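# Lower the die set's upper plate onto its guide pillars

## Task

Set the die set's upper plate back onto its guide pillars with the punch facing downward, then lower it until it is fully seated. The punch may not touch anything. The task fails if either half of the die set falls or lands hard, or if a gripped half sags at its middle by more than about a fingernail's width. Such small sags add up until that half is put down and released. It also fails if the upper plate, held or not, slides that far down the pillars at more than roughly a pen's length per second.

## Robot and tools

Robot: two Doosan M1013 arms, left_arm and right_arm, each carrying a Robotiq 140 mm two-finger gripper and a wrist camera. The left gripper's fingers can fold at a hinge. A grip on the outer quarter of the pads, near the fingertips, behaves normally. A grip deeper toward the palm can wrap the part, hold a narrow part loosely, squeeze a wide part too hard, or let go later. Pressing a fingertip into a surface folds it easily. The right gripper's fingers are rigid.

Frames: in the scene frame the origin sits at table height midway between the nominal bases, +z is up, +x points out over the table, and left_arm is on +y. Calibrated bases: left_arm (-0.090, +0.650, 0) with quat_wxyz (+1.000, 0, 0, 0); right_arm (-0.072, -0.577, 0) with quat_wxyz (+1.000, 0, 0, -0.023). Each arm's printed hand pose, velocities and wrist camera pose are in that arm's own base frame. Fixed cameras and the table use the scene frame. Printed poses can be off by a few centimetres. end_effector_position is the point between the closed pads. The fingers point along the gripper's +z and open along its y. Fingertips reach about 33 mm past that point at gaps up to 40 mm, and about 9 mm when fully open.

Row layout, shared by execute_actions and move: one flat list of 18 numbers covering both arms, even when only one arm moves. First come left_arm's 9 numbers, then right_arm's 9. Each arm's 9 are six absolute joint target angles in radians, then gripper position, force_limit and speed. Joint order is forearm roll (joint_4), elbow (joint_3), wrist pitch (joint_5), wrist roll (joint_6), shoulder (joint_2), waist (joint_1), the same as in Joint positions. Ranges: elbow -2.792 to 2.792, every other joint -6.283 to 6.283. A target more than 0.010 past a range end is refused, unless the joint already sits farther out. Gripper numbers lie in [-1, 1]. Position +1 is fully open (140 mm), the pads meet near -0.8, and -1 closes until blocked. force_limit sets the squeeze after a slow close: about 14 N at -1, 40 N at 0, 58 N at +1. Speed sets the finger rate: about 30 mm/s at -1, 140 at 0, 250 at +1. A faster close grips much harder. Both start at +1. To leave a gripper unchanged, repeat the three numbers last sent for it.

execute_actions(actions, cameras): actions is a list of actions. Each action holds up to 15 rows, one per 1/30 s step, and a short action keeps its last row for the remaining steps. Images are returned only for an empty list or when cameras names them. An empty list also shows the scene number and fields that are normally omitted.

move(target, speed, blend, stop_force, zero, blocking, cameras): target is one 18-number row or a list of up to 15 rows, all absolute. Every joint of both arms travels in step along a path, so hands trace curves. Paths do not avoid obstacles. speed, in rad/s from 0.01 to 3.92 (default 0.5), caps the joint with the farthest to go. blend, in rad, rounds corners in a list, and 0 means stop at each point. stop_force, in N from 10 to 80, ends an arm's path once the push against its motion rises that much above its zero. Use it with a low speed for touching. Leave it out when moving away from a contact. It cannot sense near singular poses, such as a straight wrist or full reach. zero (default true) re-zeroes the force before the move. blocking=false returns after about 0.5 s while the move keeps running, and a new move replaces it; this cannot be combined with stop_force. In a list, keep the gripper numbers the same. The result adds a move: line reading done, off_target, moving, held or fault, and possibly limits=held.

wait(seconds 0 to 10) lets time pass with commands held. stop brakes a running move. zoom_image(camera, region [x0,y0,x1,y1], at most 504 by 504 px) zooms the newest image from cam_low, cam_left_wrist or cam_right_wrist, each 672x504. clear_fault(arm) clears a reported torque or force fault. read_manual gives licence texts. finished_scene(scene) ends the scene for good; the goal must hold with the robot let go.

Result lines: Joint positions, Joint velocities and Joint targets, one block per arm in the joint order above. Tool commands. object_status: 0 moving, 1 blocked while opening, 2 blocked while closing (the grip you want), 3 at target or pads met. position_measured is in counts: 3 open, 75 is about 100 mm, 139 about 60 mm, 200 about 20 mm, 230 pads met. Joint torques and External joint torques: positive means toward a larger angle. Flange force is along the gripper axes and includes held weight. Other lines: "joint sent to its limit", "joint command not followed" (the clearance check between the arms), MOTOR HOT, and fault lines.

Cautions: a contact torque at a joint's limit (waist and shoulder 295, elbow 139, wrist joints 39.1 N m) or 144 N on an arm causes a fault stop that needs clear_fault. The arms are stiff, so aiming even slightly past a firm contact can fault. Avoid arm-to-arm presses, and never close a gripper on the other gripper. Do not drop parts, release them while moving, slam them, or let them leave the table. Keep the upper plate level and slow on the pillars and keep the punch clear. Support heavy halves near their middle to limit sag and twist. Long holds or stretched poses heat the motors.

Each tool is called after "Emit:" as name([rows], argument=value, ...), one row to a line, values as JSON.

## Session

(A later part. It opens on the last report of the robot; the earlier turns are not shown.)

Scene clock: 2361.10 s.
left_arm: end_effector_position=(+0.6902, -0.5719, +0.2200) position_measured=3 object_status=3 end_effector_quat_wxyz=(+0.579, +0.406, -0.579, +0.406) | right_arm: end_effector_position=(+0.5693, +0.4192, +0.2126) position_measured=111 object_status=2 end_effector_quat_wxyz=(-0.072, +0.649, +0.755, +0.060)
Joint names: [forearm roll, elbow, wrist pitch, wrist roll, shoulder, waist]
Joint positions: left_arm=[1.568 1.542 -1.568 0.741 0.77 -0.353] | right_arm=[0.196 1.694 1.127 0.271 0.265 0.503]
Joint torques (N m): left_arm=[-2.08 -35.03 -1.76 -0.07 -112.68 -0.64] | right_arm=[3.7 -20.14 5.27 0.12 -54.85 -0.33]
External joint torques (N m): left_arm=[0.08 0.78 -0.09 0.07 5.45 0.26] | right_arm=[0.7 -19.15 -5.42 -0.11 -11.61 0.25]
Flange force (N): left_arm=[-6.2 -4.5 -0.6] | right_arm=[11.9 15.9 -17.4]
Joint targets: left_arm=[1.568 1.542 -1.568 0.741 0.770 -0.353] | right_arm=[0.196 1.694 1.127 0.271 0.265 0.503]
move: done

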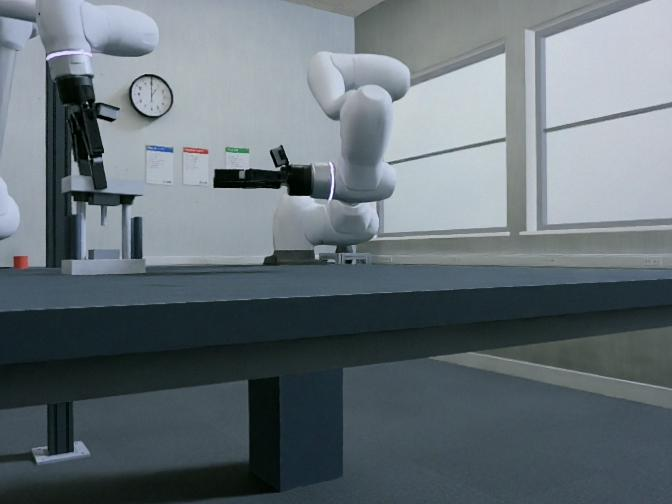

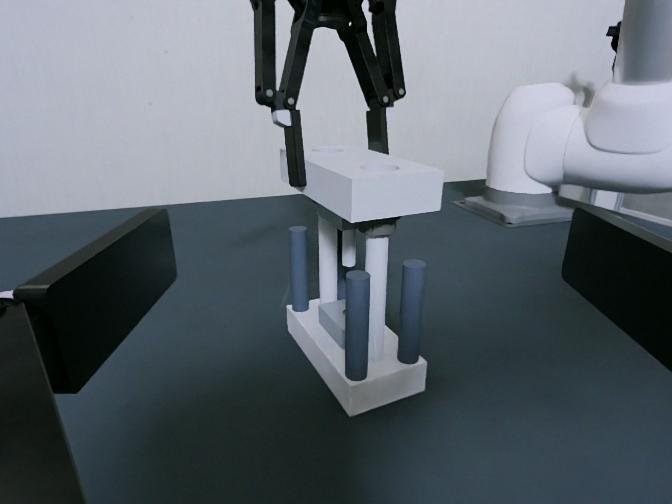

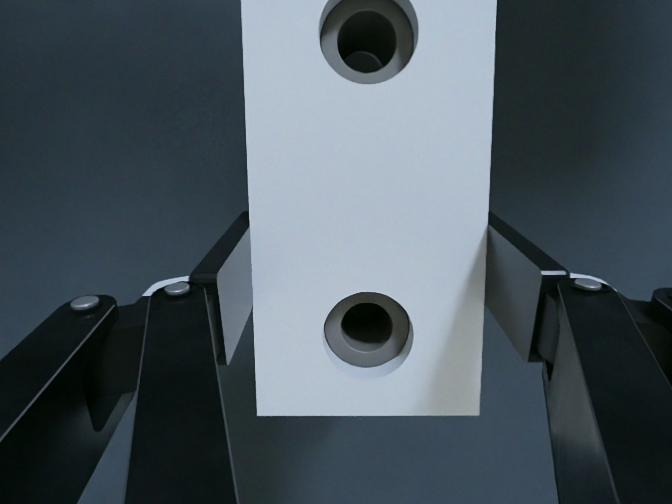

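Emit:
execute_actions([
  [[1.5682,1.5417,-1.5679,0.7411,0.7703,-0.3530,1,1,-1,0.1963,1.6932,1.1269,0.2692,0.26558,0.5026,-1,1,-1]],
  [[1.5682,1.5417,-1.5679,0.7411,0.7703,-0.3530,1,1,-1,0.1963,1.6929,1.1270,0.2671,0.2658,0.5025,-1,1,-1]],
  [[1.5682,1.5417,-1.5679,0.7411,0.7703,-0.3530,1,1,-1,0.1963,1.6926,1.1271,0.2650,0.26605,0.5024,-1,1,-1]],
  [[1.5682,1.5417,-1.5679,0.7411,0.7703,-0.3530,1,1,-1,0.1963,1.69226,1.1272,0.2629,0.2663,0.5023,-1,1,-1]],
  [[1.5682,1.5417,-1.5679,0.7411,0.7703,-0.3530,1,1,-1,0.1963,1.6919,1.1273,0.2608,0.26655,0.5022,-1,1,-1]],
], cameras=["cam_right_wrist"])

Emit:
zoom_image(camera="cam_right_wrist", region=[310, 0, 430, 100])

Scene clock: 2390.70 s.
left_arm: end_effector_position=(+0.6902, -0.5719, +0.2200) position_measured=3 object_status=3 end_effector_quat_wxyz=(+0.579, +0.406, -0.579, +0.406) | right_arm: end_effector_position=(+0.5701, +0.4193, +0.2126) position_measured=111 object_status=2 end_effector_quat_wxyz=(-0.072, +0.645, +0.759, +0.061)
Joint names: [forearm roll, elbow, wrist pitch, wrist roll, shoulder, waist]
Joint positions: left_arm=[1.568 1.542 -1.568 0.741 0.77 -0.353] | right_arm=[0.196 1.692 1.127 0.261 0.267 0.502]
Joint torques (N m): left_arm=[-2.05 -34.99 -1.8 -0.06 -112.5 -0.45] | right_arm=[0.32 -32.73 -4.79 -0.78 -51.29 -8.66]
External joint torques (N m): left_arm=[0.07 0.86 -0.04 0.06 5.62 0.01] | right_arm=[4.08 -6.58 4.64 0.78 -15.15 8.65]
External joint torques at the end of the 1st action: left_arm=[0.07 1.12 -0.04 0.04 6.7 0.38] | right_arm=[0.86 -16.11 -3.95 0.17 -10.24 1.1]
External joint torques at the end of the 2nd action: left_arm=[0.04 0.7 -0.04 0.07 5.15 0.44] | right_arm=[2.07 -14.66 -2.21 0.42 -11.46 3.1]
External joint torques at the end of the 3rd action: left_arm=[0.08 0.94 -0.03 0.06 6.1 0.65] | right_arm=[3.3 -12.36 0.38 0.62 -14.26 6.26]
External joint torques at the end of the 4th action: left_arm=[0.09 0.89 -0.07 0.06 5.59 0.02] | right_arm=[4.21 -9.85 2.48 0.91 -14.8 7.87]
Flange force (N): left_arm=[-6.4 -4.5 -0.3] | right_arm=[13.0 -11.2 -22.2]
Flange force at the end of the 1st action (N): left_arm=[-7.6 -5.2 -0.7] | right_arm=[11.4 12.6 -15.7]
Flange force at the end of the 2nd action (N): left_arm=[-5.8 -4.4 -0.8] | right_arm=[12.9 8.0 -17.5]
Flange force at the end of the 3rd action (N): left_arm=[-6.9 -4.9 -1.0] | right_arm=[14.5 -0.4 -20.7]
Flange force at the end of the 4th action (N): left_arm=[-6.3 -4.4 -0.3] | right_arm=[14.9 -5.6 -21.7]
Joint targets: left_arm=[1.568 1.542 -1.568 0.741 0.770 -0.353] | right_arm=[0.196 1.692 1.127 0.261 0.267 0.502]
Step readings (joint positions of left_arm | right_arm; steps 1 to 15: 1st action; 16 to 30: 2nd action; 31 to 45: 3rd action; 46 to 60: 4th action; 61 to 75: 5th action):
0: [1.568 1.542 -1.568 0.741 0.770 -0.353] | [0.196 1.694 1.127 0.271 0.265 0.503]
1: [1.568 1.542 -1.568 0.741 0.770 -0.353] | [0.196 1.694 1.127 0.271 0.265 0.503]
2: [1.568 1.542 -1.568 0.741 0.770 -0.353] | [0.196 1.693 1.127 0.271 0.265 0.503]
4: [1.568 1.542 -1.568 0.741 0.770 -0.353] | [0.196 1.693 1.127 0.270 0.265 0.503]
8: [1.568 1.542 -1.568 0.741 0.770 -0.353] | [0.196 1.693 1.127 0.269 0.265 0.503]
15: [1.568 1.542 -1.568 0.741 0.770 -0.353] | [0.196 1.693 1.127 0.269 0.266 0.503]
16: [1.568 1.542 -1.568 0.741 0.770 -0.353] | [0.196 1.693 1.127 0.269 0.266 0.503]
17: [1.568 1.542 -1.568 0.741 0.770 -0.353] | [0.196 1.693 1.127 0.268 0.266 0.503]
19: [1.568 1.542 -1.568 0.741 0.770 -0.353] | [0.196 1.693 1.127 0.267 0.266 0.503]
23: [1.568 1.542 -1.568 0.741 0.770 -0.353] | [0.196 1.693 1.127 0.267 0.266 0.503]
30: [1.568 1.542 -1.568 0.741 0.770 -0.353] | [0.196 1.693 1.127 0.267 0.266 0.503]
31: [1.568 1.542 -1.568 0.741 0.770 -0.353] | [0.196 1.693 1.127 0.267 0.266 0.503]
32: [1.568 1.542 -1.568 0.741 0.770 -0.353] | [0.196 1.693 1.127 0.266 0.266 0.502]
34: [1.568 1.542 -1.568 0.741 0.770 -0.353] | [0.196 1.693 1.127 0.265 0.266 0.502]
38: [1.568 1.542 -1.568 0.741 0.770 -0.353] | [0.196 1.693 1.127 0.265 0.266 0.502]
45: [1.568 1.542 -1.568 0.741 0.770 -0.353] | [0.196 1.693 1.127 0.265 0.266 0.502]
46: [1.568 1.542 -1.568 0.741 0.770 -0.353] | [0.196 1.693 1.127 0.265 0.266 0.502]
47: [1.568 1.542 -1.568 0.741 0.770 -0.353] | [0.196 1.692 1.127 0.264 0.266 0.502]
49: [1.568 1.542 -1.568 0.741 0.770 -0.353] | [0.196 1.692 1.127 0.263 0.266 0.502]
53: [1.568 1.542 -1.568 0.741 0.770 -0.353] | [0.196 1.692 1.127 0.263 0.266 0.502]
60: [1.568 1.542 -1.568 0.741 0.770 -0.353] | [0.196 1.692 1.127 0.263 0.266 0.502]
61: [1.568 1.542 -1.568 0.741 0.770 -0.353] | [0.196 1.692 1.127 0.263 0.266 0.502]
62: [1.568 1.542 -1.568 0.741 0.770 -0.353] | [0.196 1.692 1.127 0.262 0.266 0.502]
64: [1.568 1.542 -1.568 0.741 0.770 -0.353] | [0.196 1.692 1.127 0.261 0.267 0.502]
68: [1.568 1.542 -1.568 0.741 0.770 -0.353] | [0.196 1.692 1.127 0.261 0.267 0.502]
75: [1.568 1.542 -1.568 0.741 0.770 -0.353] | [0.196 1.692 1.127 0.261 0.267 0.502]
Images, in order (width x height): cam_right_wrist 672x504.

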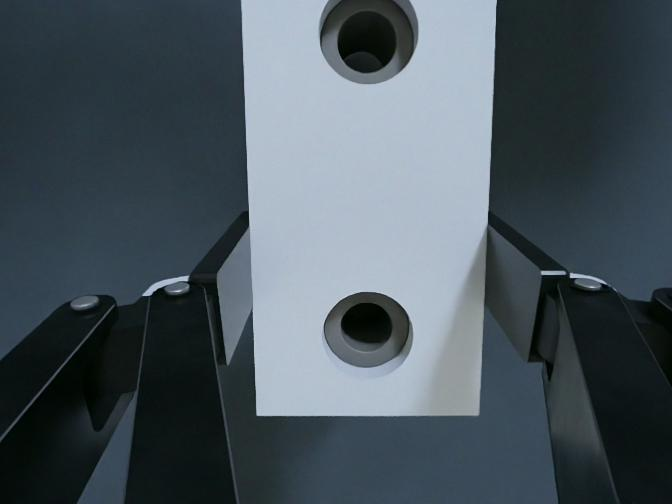

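Scaled by 4.200 from the camera's 672x504 image, which has a finer 960x720 frame.

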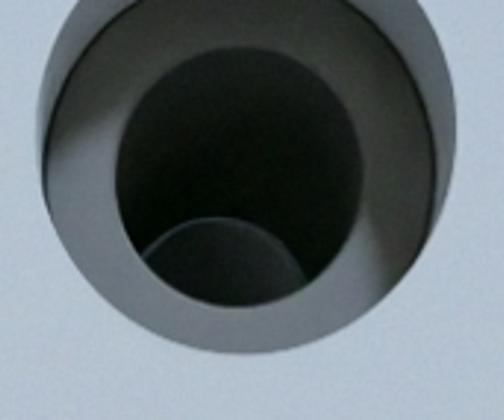

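Emit:
move(target=[1.5682,1.5417,-1.5679,0.7411,0.7703,-0.3530,1,1,-1,0.1961,1.6904,1.1298,0.2633,0.26555,0.5027,-1,1,-1], speed=0.02, cameras=["all"])

Emit:
zoom_image(camera="cam_low", region=[65, 180, 105, 220])

Emit:
zoom_image(camera="cam_low", region=[105, 180, 145, 220])

Emit:
zoom_image(camera="cam_left_wrist", region=[295, 180, 345, 230])

Emit:
zoom_image(camera="cam_right_wrist", region=[310, 0, 430, 100])

Emit:
zoom_image(camera="cam_left_wrist", region=[345, 190, 415, 260])

Scene clock: 2421.63 s.
left_arm: end_effector_position=(+0.6902, -0.5719, +0.2200) position_measured=3 object_status=3 end_effector_quat_wxyz=(+0.579, +0.406, -0.579, +0.406) | right_arm: end_effector_position=(+0.5699, +0.4195, +0.2140) position_measured=111 object_status=2 end_effector_quat_wxyz=(-0.072, +0.645, +0.758, +0.061)
Joint names: [forearm roll, elbow, wrist pitch, wrist roll, shoulder, waist]
Joint positions: left_arm=[1.568 1.542 -1.568 0.741 0.77 -0.353] | right_arm=[0.196 1.69 1.13 0.263 0.266 0.503]
Joint torques (N m): left_arm=[-2.06 -34.9 -1.82 -0.05 -112.52 -0.6] | right_arm=[5.06 -48.2 -0.54 -0.33 -80.77 -1.19]
External joint torques (N m): left_arm=[0.07 0.93 -0.02 0.05 6.2 0.43] | right_arm=[-0.64 8.67 0.39 0.33 13.88 1.02]
Flange force (N): left_arm=[-7.0 -5.1 -0.8] | right_arm=[0.0 3.0 17.7]
Joint targets: left_arm=[1.568 1.542 -1.568 0.741 0.770 -0.353] | right_arm=[0.196 1.690 1.130 0.263 0.266 0.503]
move: done

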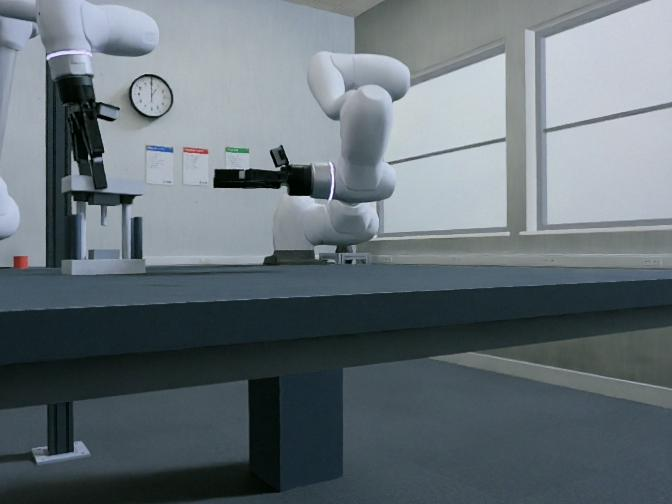

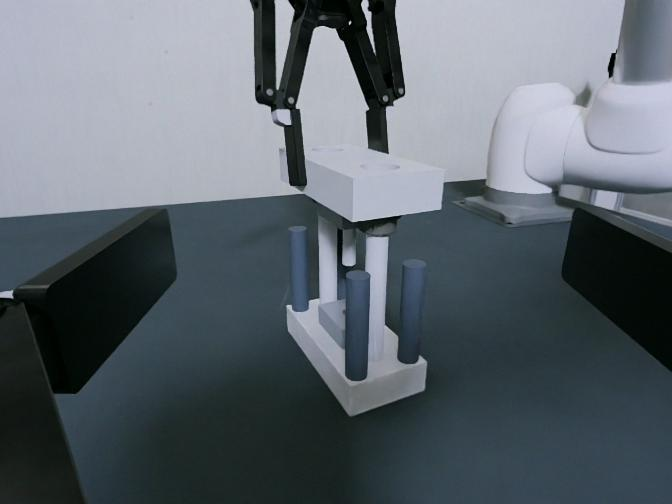

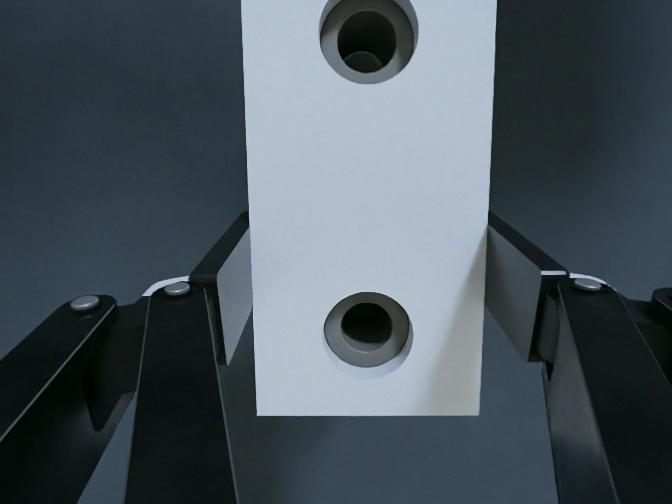

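Scaled by 12.600 from the camera's 672x504 image, which has a finer 960x720 frame.

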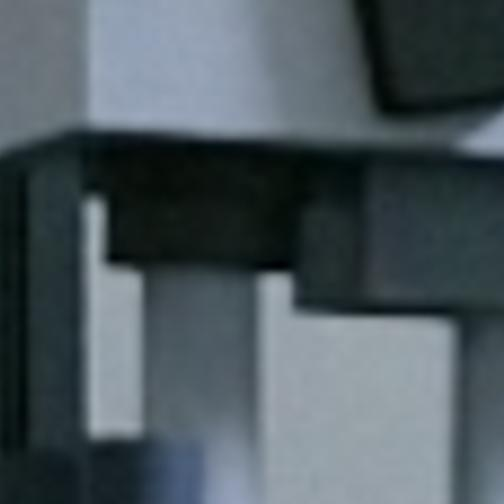

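Scaled by 12.600 from the camera's 672x504 image, which has a finer 960x720 frame.

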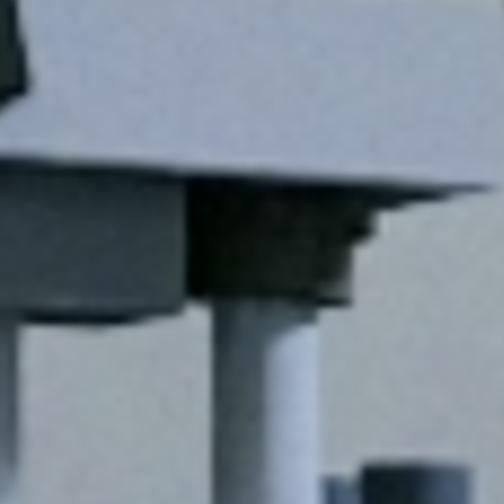

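Scaled by 10.080 from the camera's 672x504 image, which has a finer 960x720 frame.

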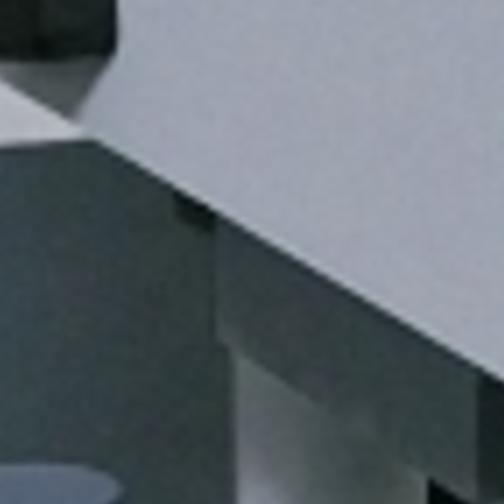

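Scaled by 4.200 from the camera's 672x504 image, which has a finer 960x720 frame.

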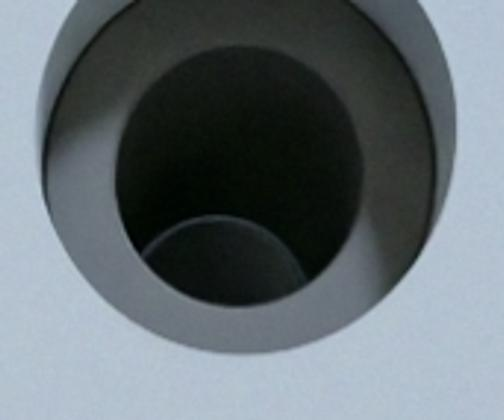

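Scaled by 7.200 from the camera's 672x504 image, which has a finer 960x720 frame.

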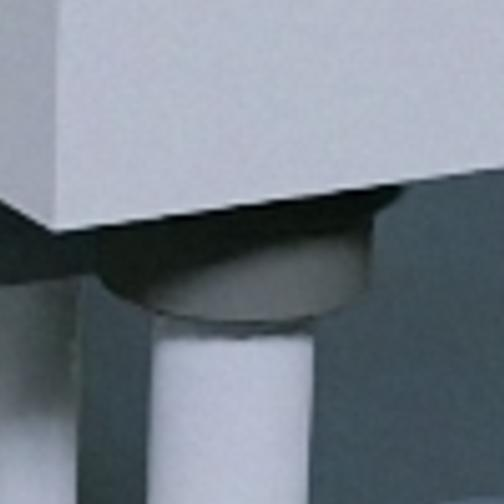

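Emit:
move([
  [1.5682,1.5417,-1.5679,0.7411,0.7703,-0.3530,1,1,-1,0.1953,1.6842,1.1394,0.2633,0.2623,0.5027,-1,1,-1],
  [1.5682,1.5417,-1.5679,0.7411,0.7703,-0.3530,1,1,-1,0.2233,1.6920,1.1306,0.2396,0.2586,0.4912,-1,1,-1],
], speed=0.05, cameras=["all"])

Emit:
zoom_image(camera="cam_low", region=[65, 180, 105, 220])

Emit:
zoom_image(camera="cam_low", region=[105, 180, 145, 220])

Emit:
zoom_image(camera="cam_left_wrist", region=[295, 180, 345, 230])

Emit:
zoom_image(camera="cam_right_wrist", region=[310, 0, 430, 100])

Emit:
zoom_image(camera="cam_left_wrist", region=[345, 190, 415, 260])

Scene clock: 2445.03 s.
left_arm: end_effector_position=(+0.6902, -0.5719, +0.2200) position_measured=3 object_status=3 end_effector_quat_wxyz=(+0.579, +0.406, -0.579, +0.406) | right_arm: end_effector_position=(+0.5700, +0.4196, +0.2197) position_measured=111 object_status=2 end_effector_quat_wxyz=(-0.081, +0.644, +0.758, +0.069)
Joint names: [forearm roll, elbow, wrist pitch, wrist roll, shoulder, waist]
Joint positions: left_arm=[1.568 1.542 -1.568 0.741 0.77 -0.353] | right_arm=[0.223 1.692 1.131 0.24 0.259 0.491]
Joint torques (N m): left_arm=[-2.07 -34.93 -1.78 -0.05 -112.38 -0.55] | right_arm=[5.4 -48.27 -0.49 -0.31 -80.27 -0.43]
External joint torques (N m): left_arm=[0.03 0.75 -0.06 0.05 5.31 1.01] | right_arm=[-0.93 8.63 0.34 0.31 13.82 0.45]
Flange force (N): left_arm=[-6.0 -4.4 -1.4] | right_arm=[-1.2 3.4 17.4]
Joint targets: left_arm=[1.568 1.542 -1.568 0.741 0.770 -0.353] | right_arm=[0.223 1.692 1.131 0.240 0.259 0.491]
move: done

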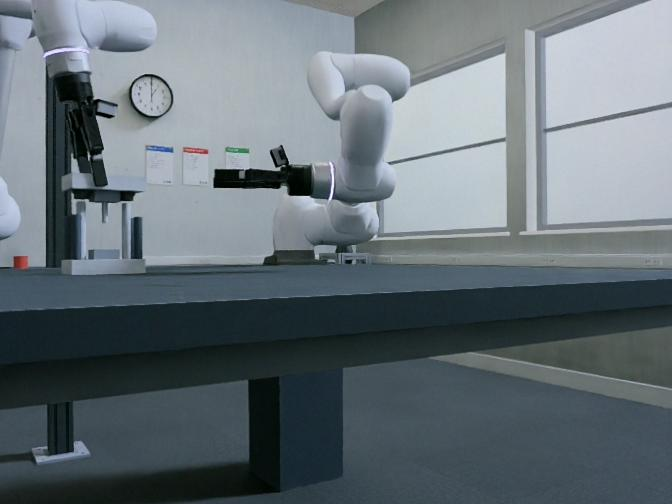

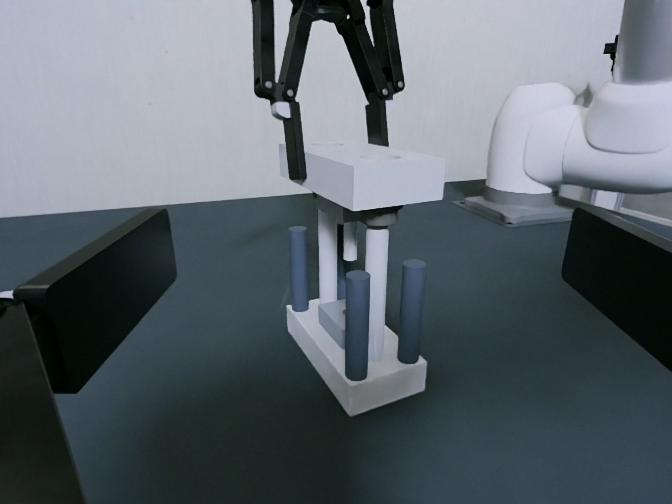

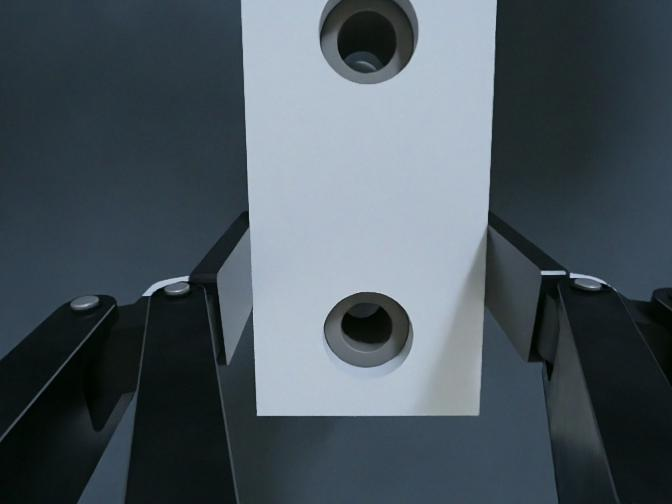

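Scaled by 12.600 from the camera's 672x504 image, which has a finer 960x720 frame.

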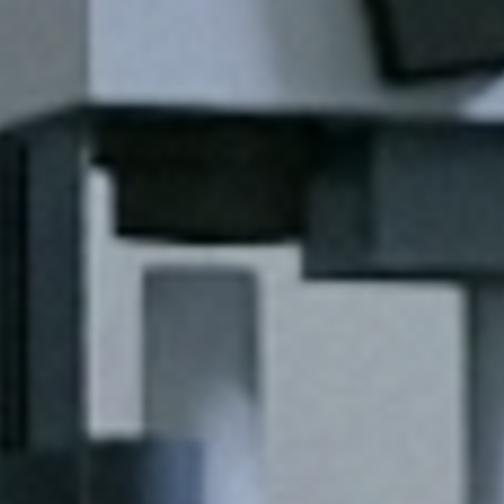

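Scaled by 12.600 from the camera's 672x504 image, which has a finer 960x720 frame.

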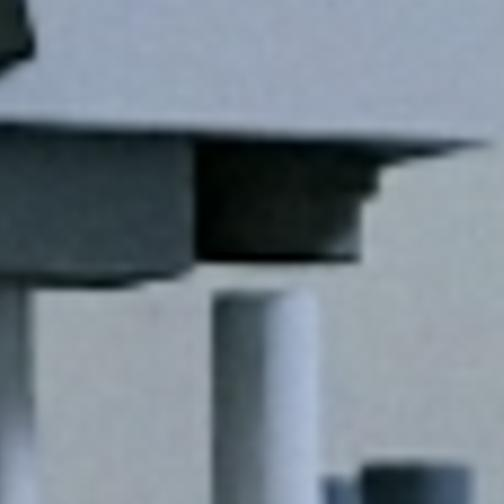

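Scaled by 10.080 from the camera's 672x504 image, which has a finer 960x720 frame.

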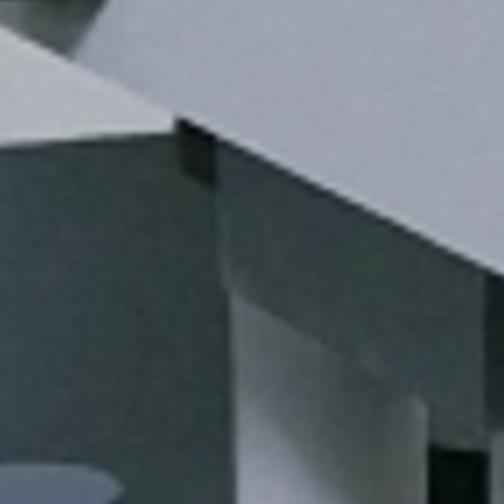

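Scaled by 4.200 from the camera's 672x504 image, which has a finer 960x720 frame.

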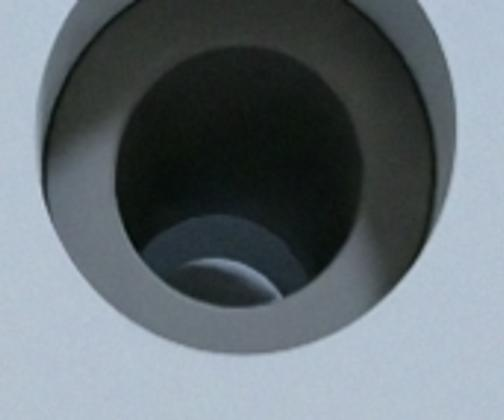

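Scaled by 7.200 from the camera's 672x504 image, which has a finer 960x720 frame.

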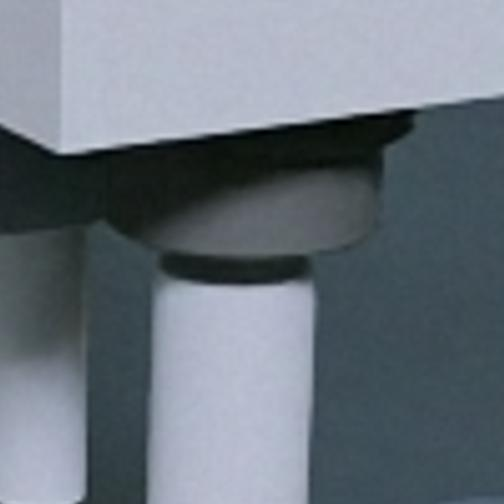

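Emit:
move(target=[1.5682,1.5417,-1.5679,0.7411,0.7703,-0.3530,1,1,-1,0.2233,1.6912,1.1310,0.2380,0.2592,0.4896,-1,1,-1], speed=0.05, cameras=["all"])

Emit:
zoom_image(camera="cam_low", region=[65, 180, 105, 220])

Emit:
zoom_image(camera="cam_low", region=[105, 180, 145, 220])

Emit:
zoom_image(camera="cam_left_wrist", region=[295, 180, 345, 230])

Emit:
zoom_image(camera="cam_left_wrist", region=[345, 190, 415, 260])

Emit:
move(target=[1.5682,1.5417,-1.5679,0.7411,0.7703,-0.3530,1,1,-1,0.2255,1.7082,1.1049,0.2380,0.2680,0.4896,-1,1,-1], speed=0.015, stop_force=10, cameras=["cam_right_wrist"])

Emit:
zoom_image(camera="cam_right_wrist", region=[310, 0, 430, 100])

Scene clock: 2467.33 s.
left_arm: end_effector_position=(+0.6902, -0.5719, +0.2200) position_measured=3 object_status=3 end_effector_quat_wxyz=(+0.579, +0.406, -0.579, +0.406) | right_arm: end_effector_position=(+0.5710, +0.4189, +0.2197) position_measured=111 object_status=2 end_effector_quat_wxyz=(-0.081, +0.644, +0.758, +0.069)
Joint names: [forearm roll, elbow, wrist pitch, wrist roll, shoulder, waist]
Joint positions: left_arm=[1.568 1.542 -1.568 0.741 0.77 -0.353] | right_arm=[0.223 1.691 1.131 0.238 0.259 0.49]
Joint torques (N m): left_arm=[-2.06 -35.02 -1.79 -0.06 -112.69 -0.31] | right_arm=[5.49 -48.29 -0.49 -0.3 -80.67 -1.12]
External joint torques (N m): left_arm=[0.09 0.84 -0.06 0.06 5.64 -0.36] | right_arm=[-1.03 8.75 0.33 0.3 14.54 1.16]
Flange force (N): left_arm=[-6.4 -4.6 0.1] | right_arm=[0.0 3.9 18.3]
Joint targets: left_arm=[1.568 1.542 -1.568 0.741 0.770 -0.353] | right_arm=[0.223 1.691 1.131 0.238 0.259 0.490]
move: done

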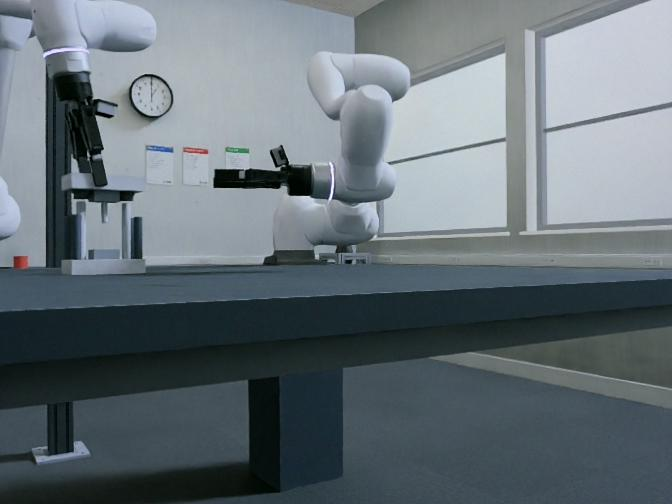

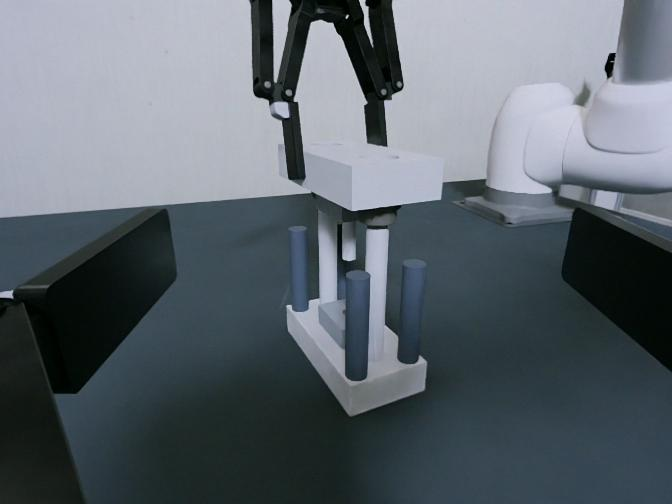

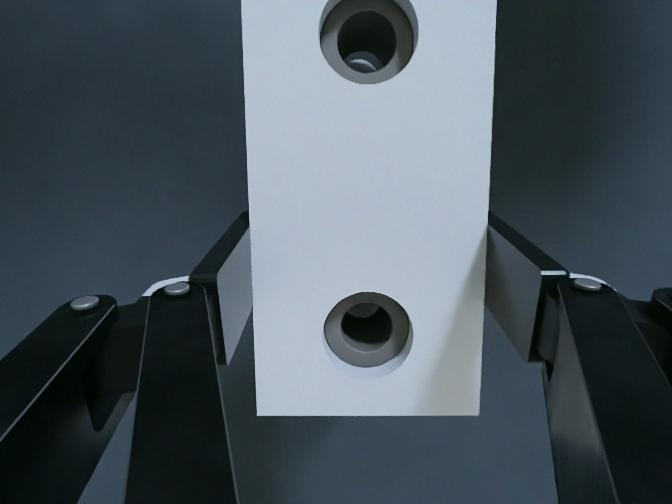

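Scaled by 12.600 from the camera's 672x504 image, which has a finer 960x720 frame.

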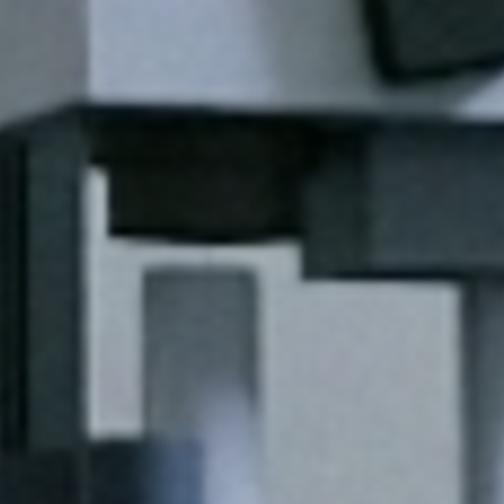

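Scaled by 12.600 from the camera's 672x504 image, which has a finer 960x720 frame.

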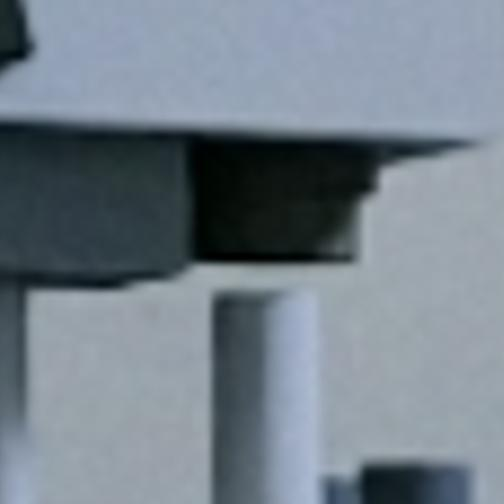

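Scaled by 10.080 from the camera's 672x504 image, which has a finer 960x720 frame.

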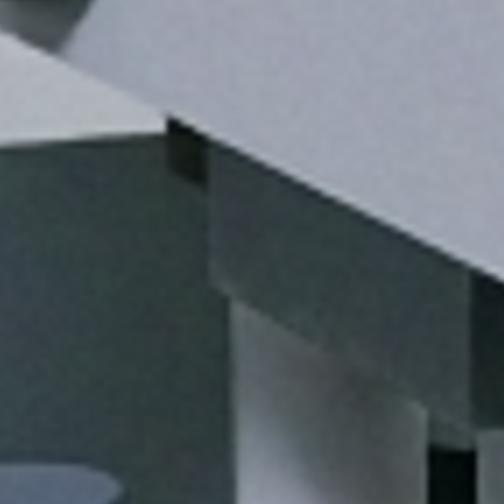

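Scaled by 7.200 from the camera's 672x504 image, which has a finer 960x720 frame.

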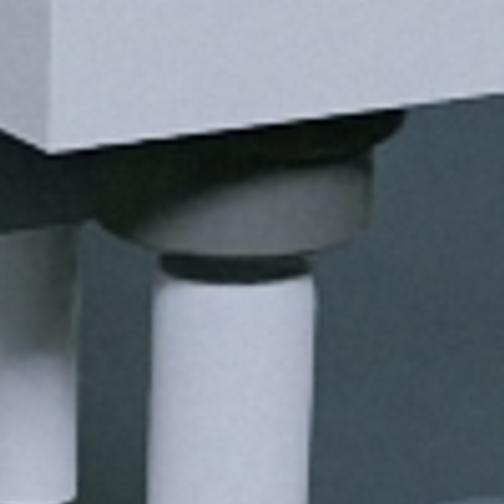

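Scene clock: 2468.50 s.
left_arm: end_effector_position=(+0.6902, -0.5719, +0.2200) position_measured=3 object_status=3 end_effector_quat_wxyz=(+0.579, +0.406, -0.579, +0.406) | right_arm: end_effector_position=(+0.5711, +0.4189, +0.2148) position_measured=111 object_status=2 end_effector_quat_wxyz=(-0.081, +0.645, +0.757, +0.069)
Joint names: [forearm roll, elbow, wrist pitch, wrist roll, shoulder, waist]
Joint positions: left_arm=[1.568 1.542 -1.568 0.741 0.77 -0.353] | right_arm=[0.224 1.697 1.122 0.238 0.262 0.49]
Joint torques (N m): left_arm=[-2.06 -34.96 -1.78 -0.04 -112.34 -0.4] | right_arm=[4.48 -37.57 -1.03 -0.42 -64.82 -1.78]
External joint torques (N m): left_arm=[0.09 1.06 -0.05 0.04 6.25 0.01] | right_arm=[-0.04 -1.87 0.88 0.42 -1.51 1.77]
Flange force (N): left_arm=[-7.1 -4.8 -0.3] | right_arm=[4.4 0.8 -3.9]
Joint targets: left_arm=[1.568 1.542 -1.568 0.741 0.770 -0.353] | right_arm=[0.224 1.697 1.122 0.238 0.262 0.490]
move: contact (right_arm); right_arm: the wrist pitch is farthest, 0.017 rad from its target
Images, in order (width x height): cam_right_wrist 672x504.

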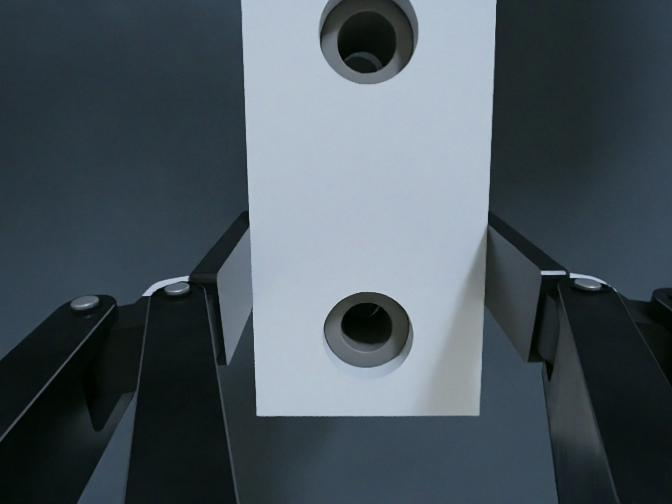

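Scaled by 4.200 from the camera's 672x504 image, which has a finer 960x720 frame.

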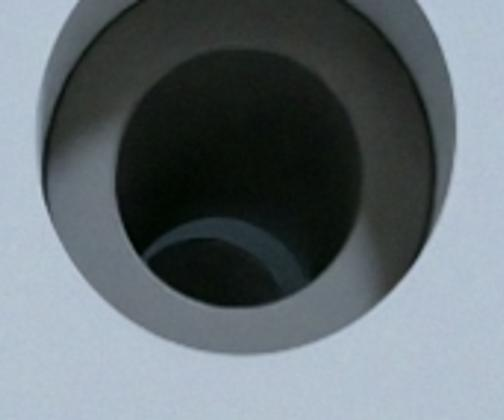

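Emit:
zoom_image(camera="cam_right_wrist", region=[310, 280, 430, 380])

Emit:
move([
  [1.5682,1.5417,-1.5679,0.7411,0.7703,-0.3530,1,1,-1,0.2233,1.6912,1.1310,0.2380,0.2592,0.4896,-1,1,-1],
  [1.5682,1.5417,-1.5679,0.7411,0.7703,-0.3530,1,1,-1,0.2233,1.6920,1.1308,0.2382,0.2586,0.4898,-1,1,-1],
], speed=0.05, cameras=[])

Emit:
move(target=[1.5682,1.5417,-1.5679,0.7411,0.7703,-0.3530,1,1,-1,0.2255,1.7090,1.1047,0.2382,0.2674,0.4898,-1,1,-1], speed=0.015, stop_force=10, cameras=["cam_right_wrist"])

Emit:
zoom_image(camera="cam_right_wrist", region=[310, 0, 430, 100])

Emit:
zoom_image(camera="cam_right_wrist", region=[310, 280, 430, 380])

Scaled by 4.200 from the camera's 672x504 image, which has a finer 960x720 frame.

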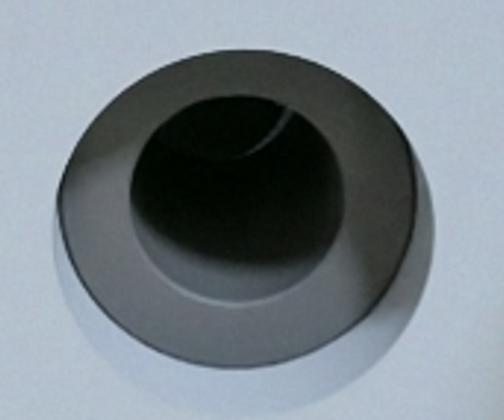

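Scene clock: 2487.27 s.
left_arm: end_effector_position=(+0.6902, -0.5719, +0.2200) position_measured=3 object_status=3 end_effector_quat_wxyz=(+0.579, +0.406, -0.579, +0.406) | right_arm: end_effector_position=(+0.5706, +0.4187, +0.2197) position_measured=111 object_status=2 end_effector_quat_wxyz=(-0.081, +0.644, +0.758, +0.069)
Joint names: [forearm roll, elbow, wrist pitch, wrist roll, shoulder, waist]
Joint positions: left_arm=[1.568 1.542 -1.568 0.741 0.77 -0.353] | right_arm=[0.223 1.692 1.131 0.238 0.259 0.49]
Joint torques (N m): left_arm=[-2.07 -34.96 -1.77 0 -112.56 -0.53] | right_arm=[5.39 -49.26 -0.51 -0.32 -80.41 -0.65]
External joint torques (N m): left_arm=[0.09 0.91 -0.07 0 5.96 0.12] | right_arm=[-0.93 9.65 0.35 0.32 14.21 0.35]
Flange force (N): left_arm=[-6.7 -4.9 -0.5] | right_arm=[-2.1 2.2 18.6]
Joint targets: left_arm=[1.568 1.542 -1.568 0.741 0.770 -0.353] | right_arm=[0.223 1.692 1.131 0.238 0.259 0.490]
move: done
No camera images: "cameras" was empty.

Scene clock: 2488.43 s.
left_arm: end_effector_position=(+0.6902, -0.5719, +0.2200) position_measured=3 object_status=3 end_effector_quat_wxyz=(+0.579, +0.406, -0.579, +0.406) | right_arm: end_effector_position=(+0.5707, +0.4188, +0.2149) position_measured=111 object_status=2 end_effector_quat_wxyz=(-0.081, +0.645, +0.757, +0.069)
Joint names: [forearm roll, elbow, wrist pitch, wrist roll, shoulder, waist]
Joint positions: left_arm=[1.568 1.542 -1.568 0.741 0.77 -0.353] | right_arm=[0.224 1.698 1.122 0.238 0.261 0.49]
Joint torques (N m): left_arm=[-2.03 -34.95 -1.8 -0.04 -112.55 -0.57] | right_arm=[4.85 -39.89 -1.05 -0.45 -68.69 -1.5]
External joint torques (N m): left_arm=[0.06 0.74 -0.06 0.04 5.45 -0.25] | right_arm=[-0.42 0.54 0.89 0.45 2.51 1.35]
Flange force (N): left_arm=[-6.1 -4.6 0.0] | right_arm=[3.3 2.2 1.1]
Joint targets: left_arm=[1.568 1.542 -1.568 0.741 0.770 -0.353] | right_arm=[0.224 1.698 1.122 0.238 0.261 0.490]
move: contact (right_arm); right_arm: the wrist pitch is farthest, 0.017 rad from its target
Images, in order (width x height): cam_right_wrist 672x504.

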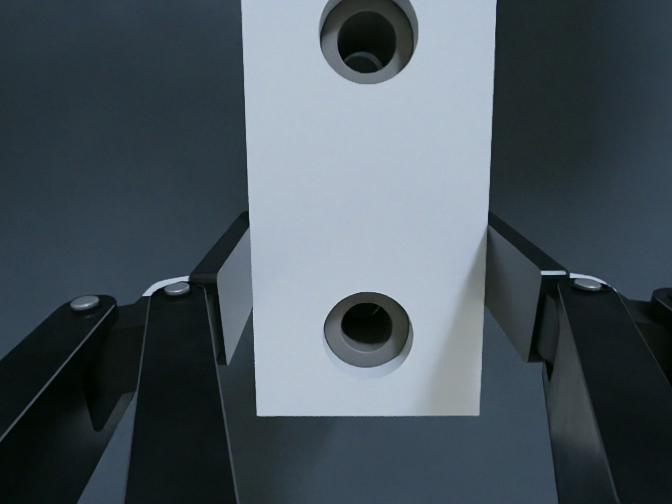

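Scaled by 4.200 from the camera's 672x504 image, which has a finer 960x720 frame.

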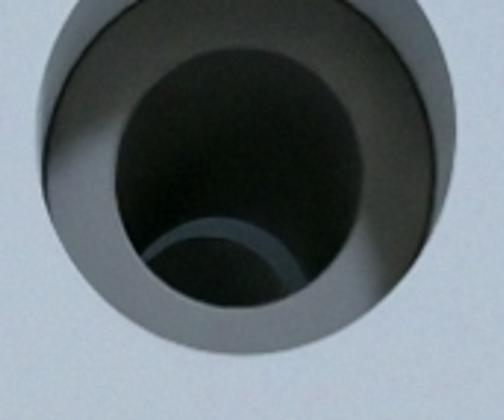

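Scaled by 4.200 from the camera's 672x504 image, which has a finer 960x720 frame.

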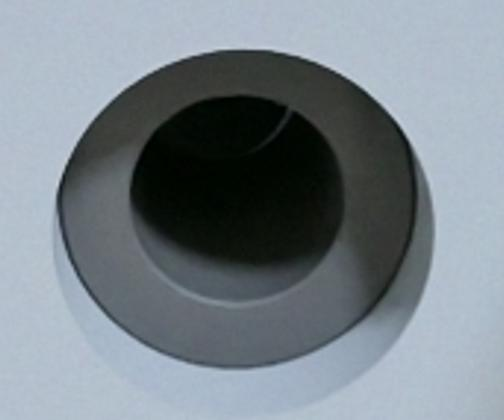

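Emit:
move([
  [1.5682,1.5417,-1.5679,0.7411,0.7703,-0.3530,1,1,-1,0.2233,1.6920,1.1308,0.2382,0.2586,0.4898,-1,1,-1],
  [1.5682,1.5417,-1.5679,0.7411,0.7703,-0.3530,1,1,-1,0.2233,1.6927,1.1306,0.2384,0.2581,0.4900,-1,1,-1],
], speed=0.05, cameras=[])

Emit:
move(target=[1.5682,1.5417,-1.5679,0.7411,0.7703,-0.3530,1,1,-1,0.2255,1.7097,1.1045,0.2384,0.2669,0.4900,-1,1,-1], speed=0.015, stop_force=12, cameras=["cam_right_wrist","cam_low"])

Emit:
zoom_image(camera="cam_right_wrist", region=[310, 0, 430, 100])

Emit:
zoom_image(camera="cam_right_wrist", region=[310, 280, 430, 380])

Emit:
zoom_image(camera="cam_low", region=[65, 180, 145, 220])

Scene clock: 2507.70 s.
left_arm: end_effector_position=(+0.6902, -0.5719, +0.2200) position_measured=3 object_status=3 end_effector_quat_wxyz=(+0.579, +0.406, -0.579, +0.406) | right_arm: end_effector_position=(+0.5702, +0.4187, +0.2197) position_measured=111 object_status=2 end_effector_quat_wxyz=(-0.081, +0.644, +0.758, +0.069)
Joint names: [forearm roll, elbow, wrist pitch, wrist roll, shoulder, waist]
Joint positions: left_arm=[1.568 1.542 -1.568 0.741 0.77 -0.353] | right_arm=[0.223 1.693 1.131 0.238 0.258 0.49]
Joint torques (N m): left_arm=[-2.06 -35.12 -1.76 -0.06 -112.56 -0.57] | right_arm=[5.57 -48.75 -0.46 -0.45 -80.67 -1.48]
External joint torques (N m): left_arm=[0.09 1.15 -0.08 0.06 6.26 0.19] | right_arm=[-1.1 9.09 0.31 0.45 14.3 1.58]
Flange force (N): left_arm=[-7.1 -4.6 -0.5] | right_arm=[0.4 2.7 18.6]
Joint targets: left_arm=[1.568 1.542 -1.568 0.741 0.770 -0.353] | right_arm=[0.223 1.693 1.131 0.238 0.258 0.490]
move: done
No camera images: "cameras" was empty.

Scene clock: 2509.00 s.
left_arm: end_effector_position=(+0.6902, -0.5719, +0.2200) position_measured=3 object_status=3 end_effector_quat_wxyz=(+0.579, +0.406, -0.579, +0.406) | right_arm: end_effector_position=(+0.5703, +0.4187, +0.2137) position_measured=111 object_status=2 end_effector_quat_wxyz=(-0.081, +0.645, +0.757, +0.069)
Joint names: [forearm roll, elbow, wrist pitch, wrist roll, shoulder, waist]
Joint positions: left_arm=[1.568 1.542 -1.568 0.741 0.77 -0.353] | right_arm=[0.224 1.7 1.12 0.238 0.262 0.49]
Joint torques (N m): left_arm=[-2.07 -34.96 -1.78 -0.12 -112.56 -0.61] | right_arm=[5.62 -42.94 -3.73 -0.58 -66.53 0.7]
External joint torques (N m): left_arm=[0.1 1.03 -0.05 0.12 6.42 0.05] | right_arm=[-1.17 3.33 3.58 0.58 -0.23 -0.86]
Flange force (N): left_arm=[-7.3 -5.0 -0.4] | right_arm=[-2.6 -4.3 -3.6]
Joint targets: left_arm=[1.568 1.542 -1.568 0.741 0.770 -0.353] | right_arm=[0.224 1.700 1.120 0.238 0.262 0.490]
move: contact (right_arm); right_arm: the wrist pitch is farthest, 0.016 rad from its target
Images, in order (width x height): cam_low 672x504, cam_right_wrist 672x504.

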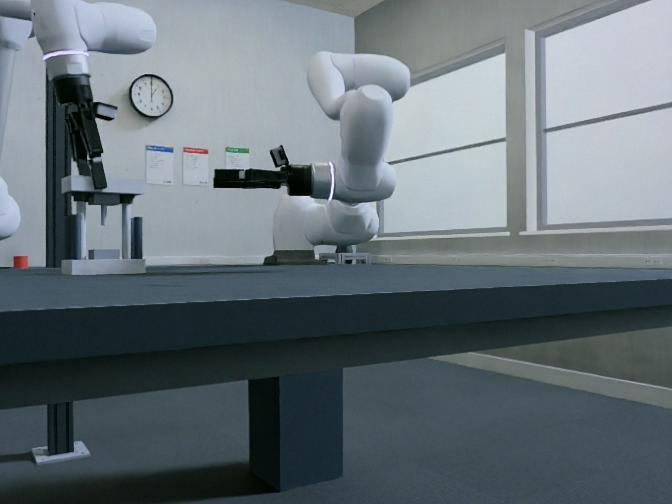

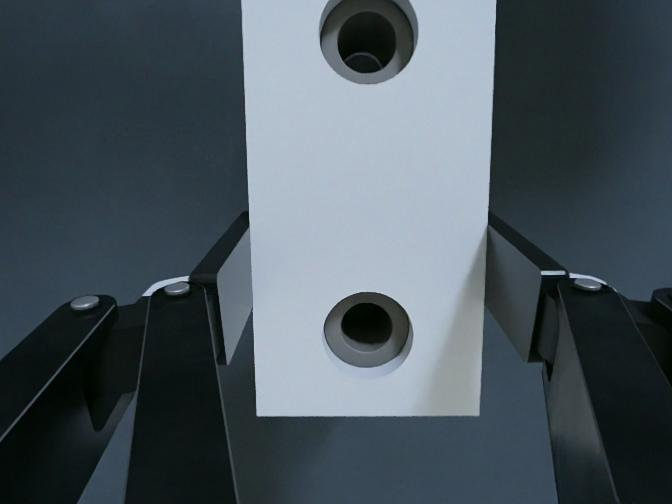

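Scaled by 4.200 from the camera's 672x504 image, which has a finer 960x720 frame.

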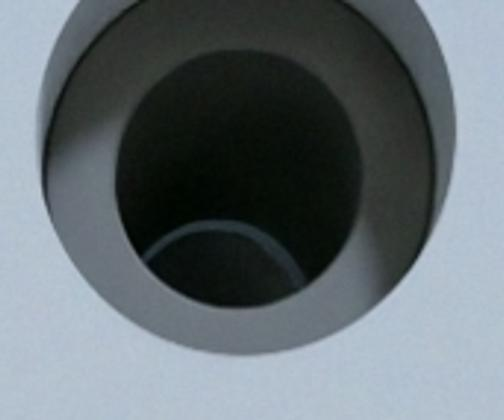

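Scaled by 4.200 from the camera's 672x504 image, which has a finer 960x720 frame.

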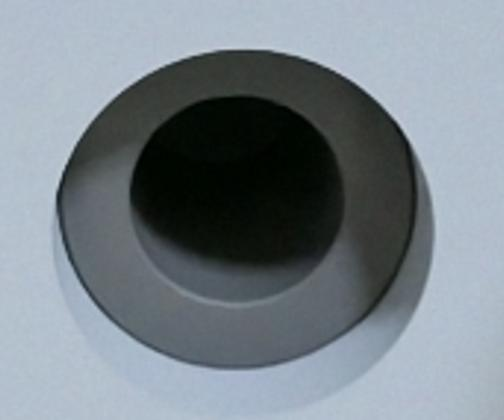

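Scaled by 6.300 from the camera's 672x504 image, which has a finer 960x720 frame.

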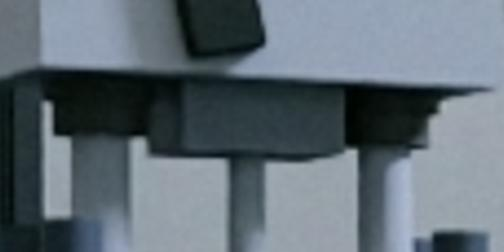

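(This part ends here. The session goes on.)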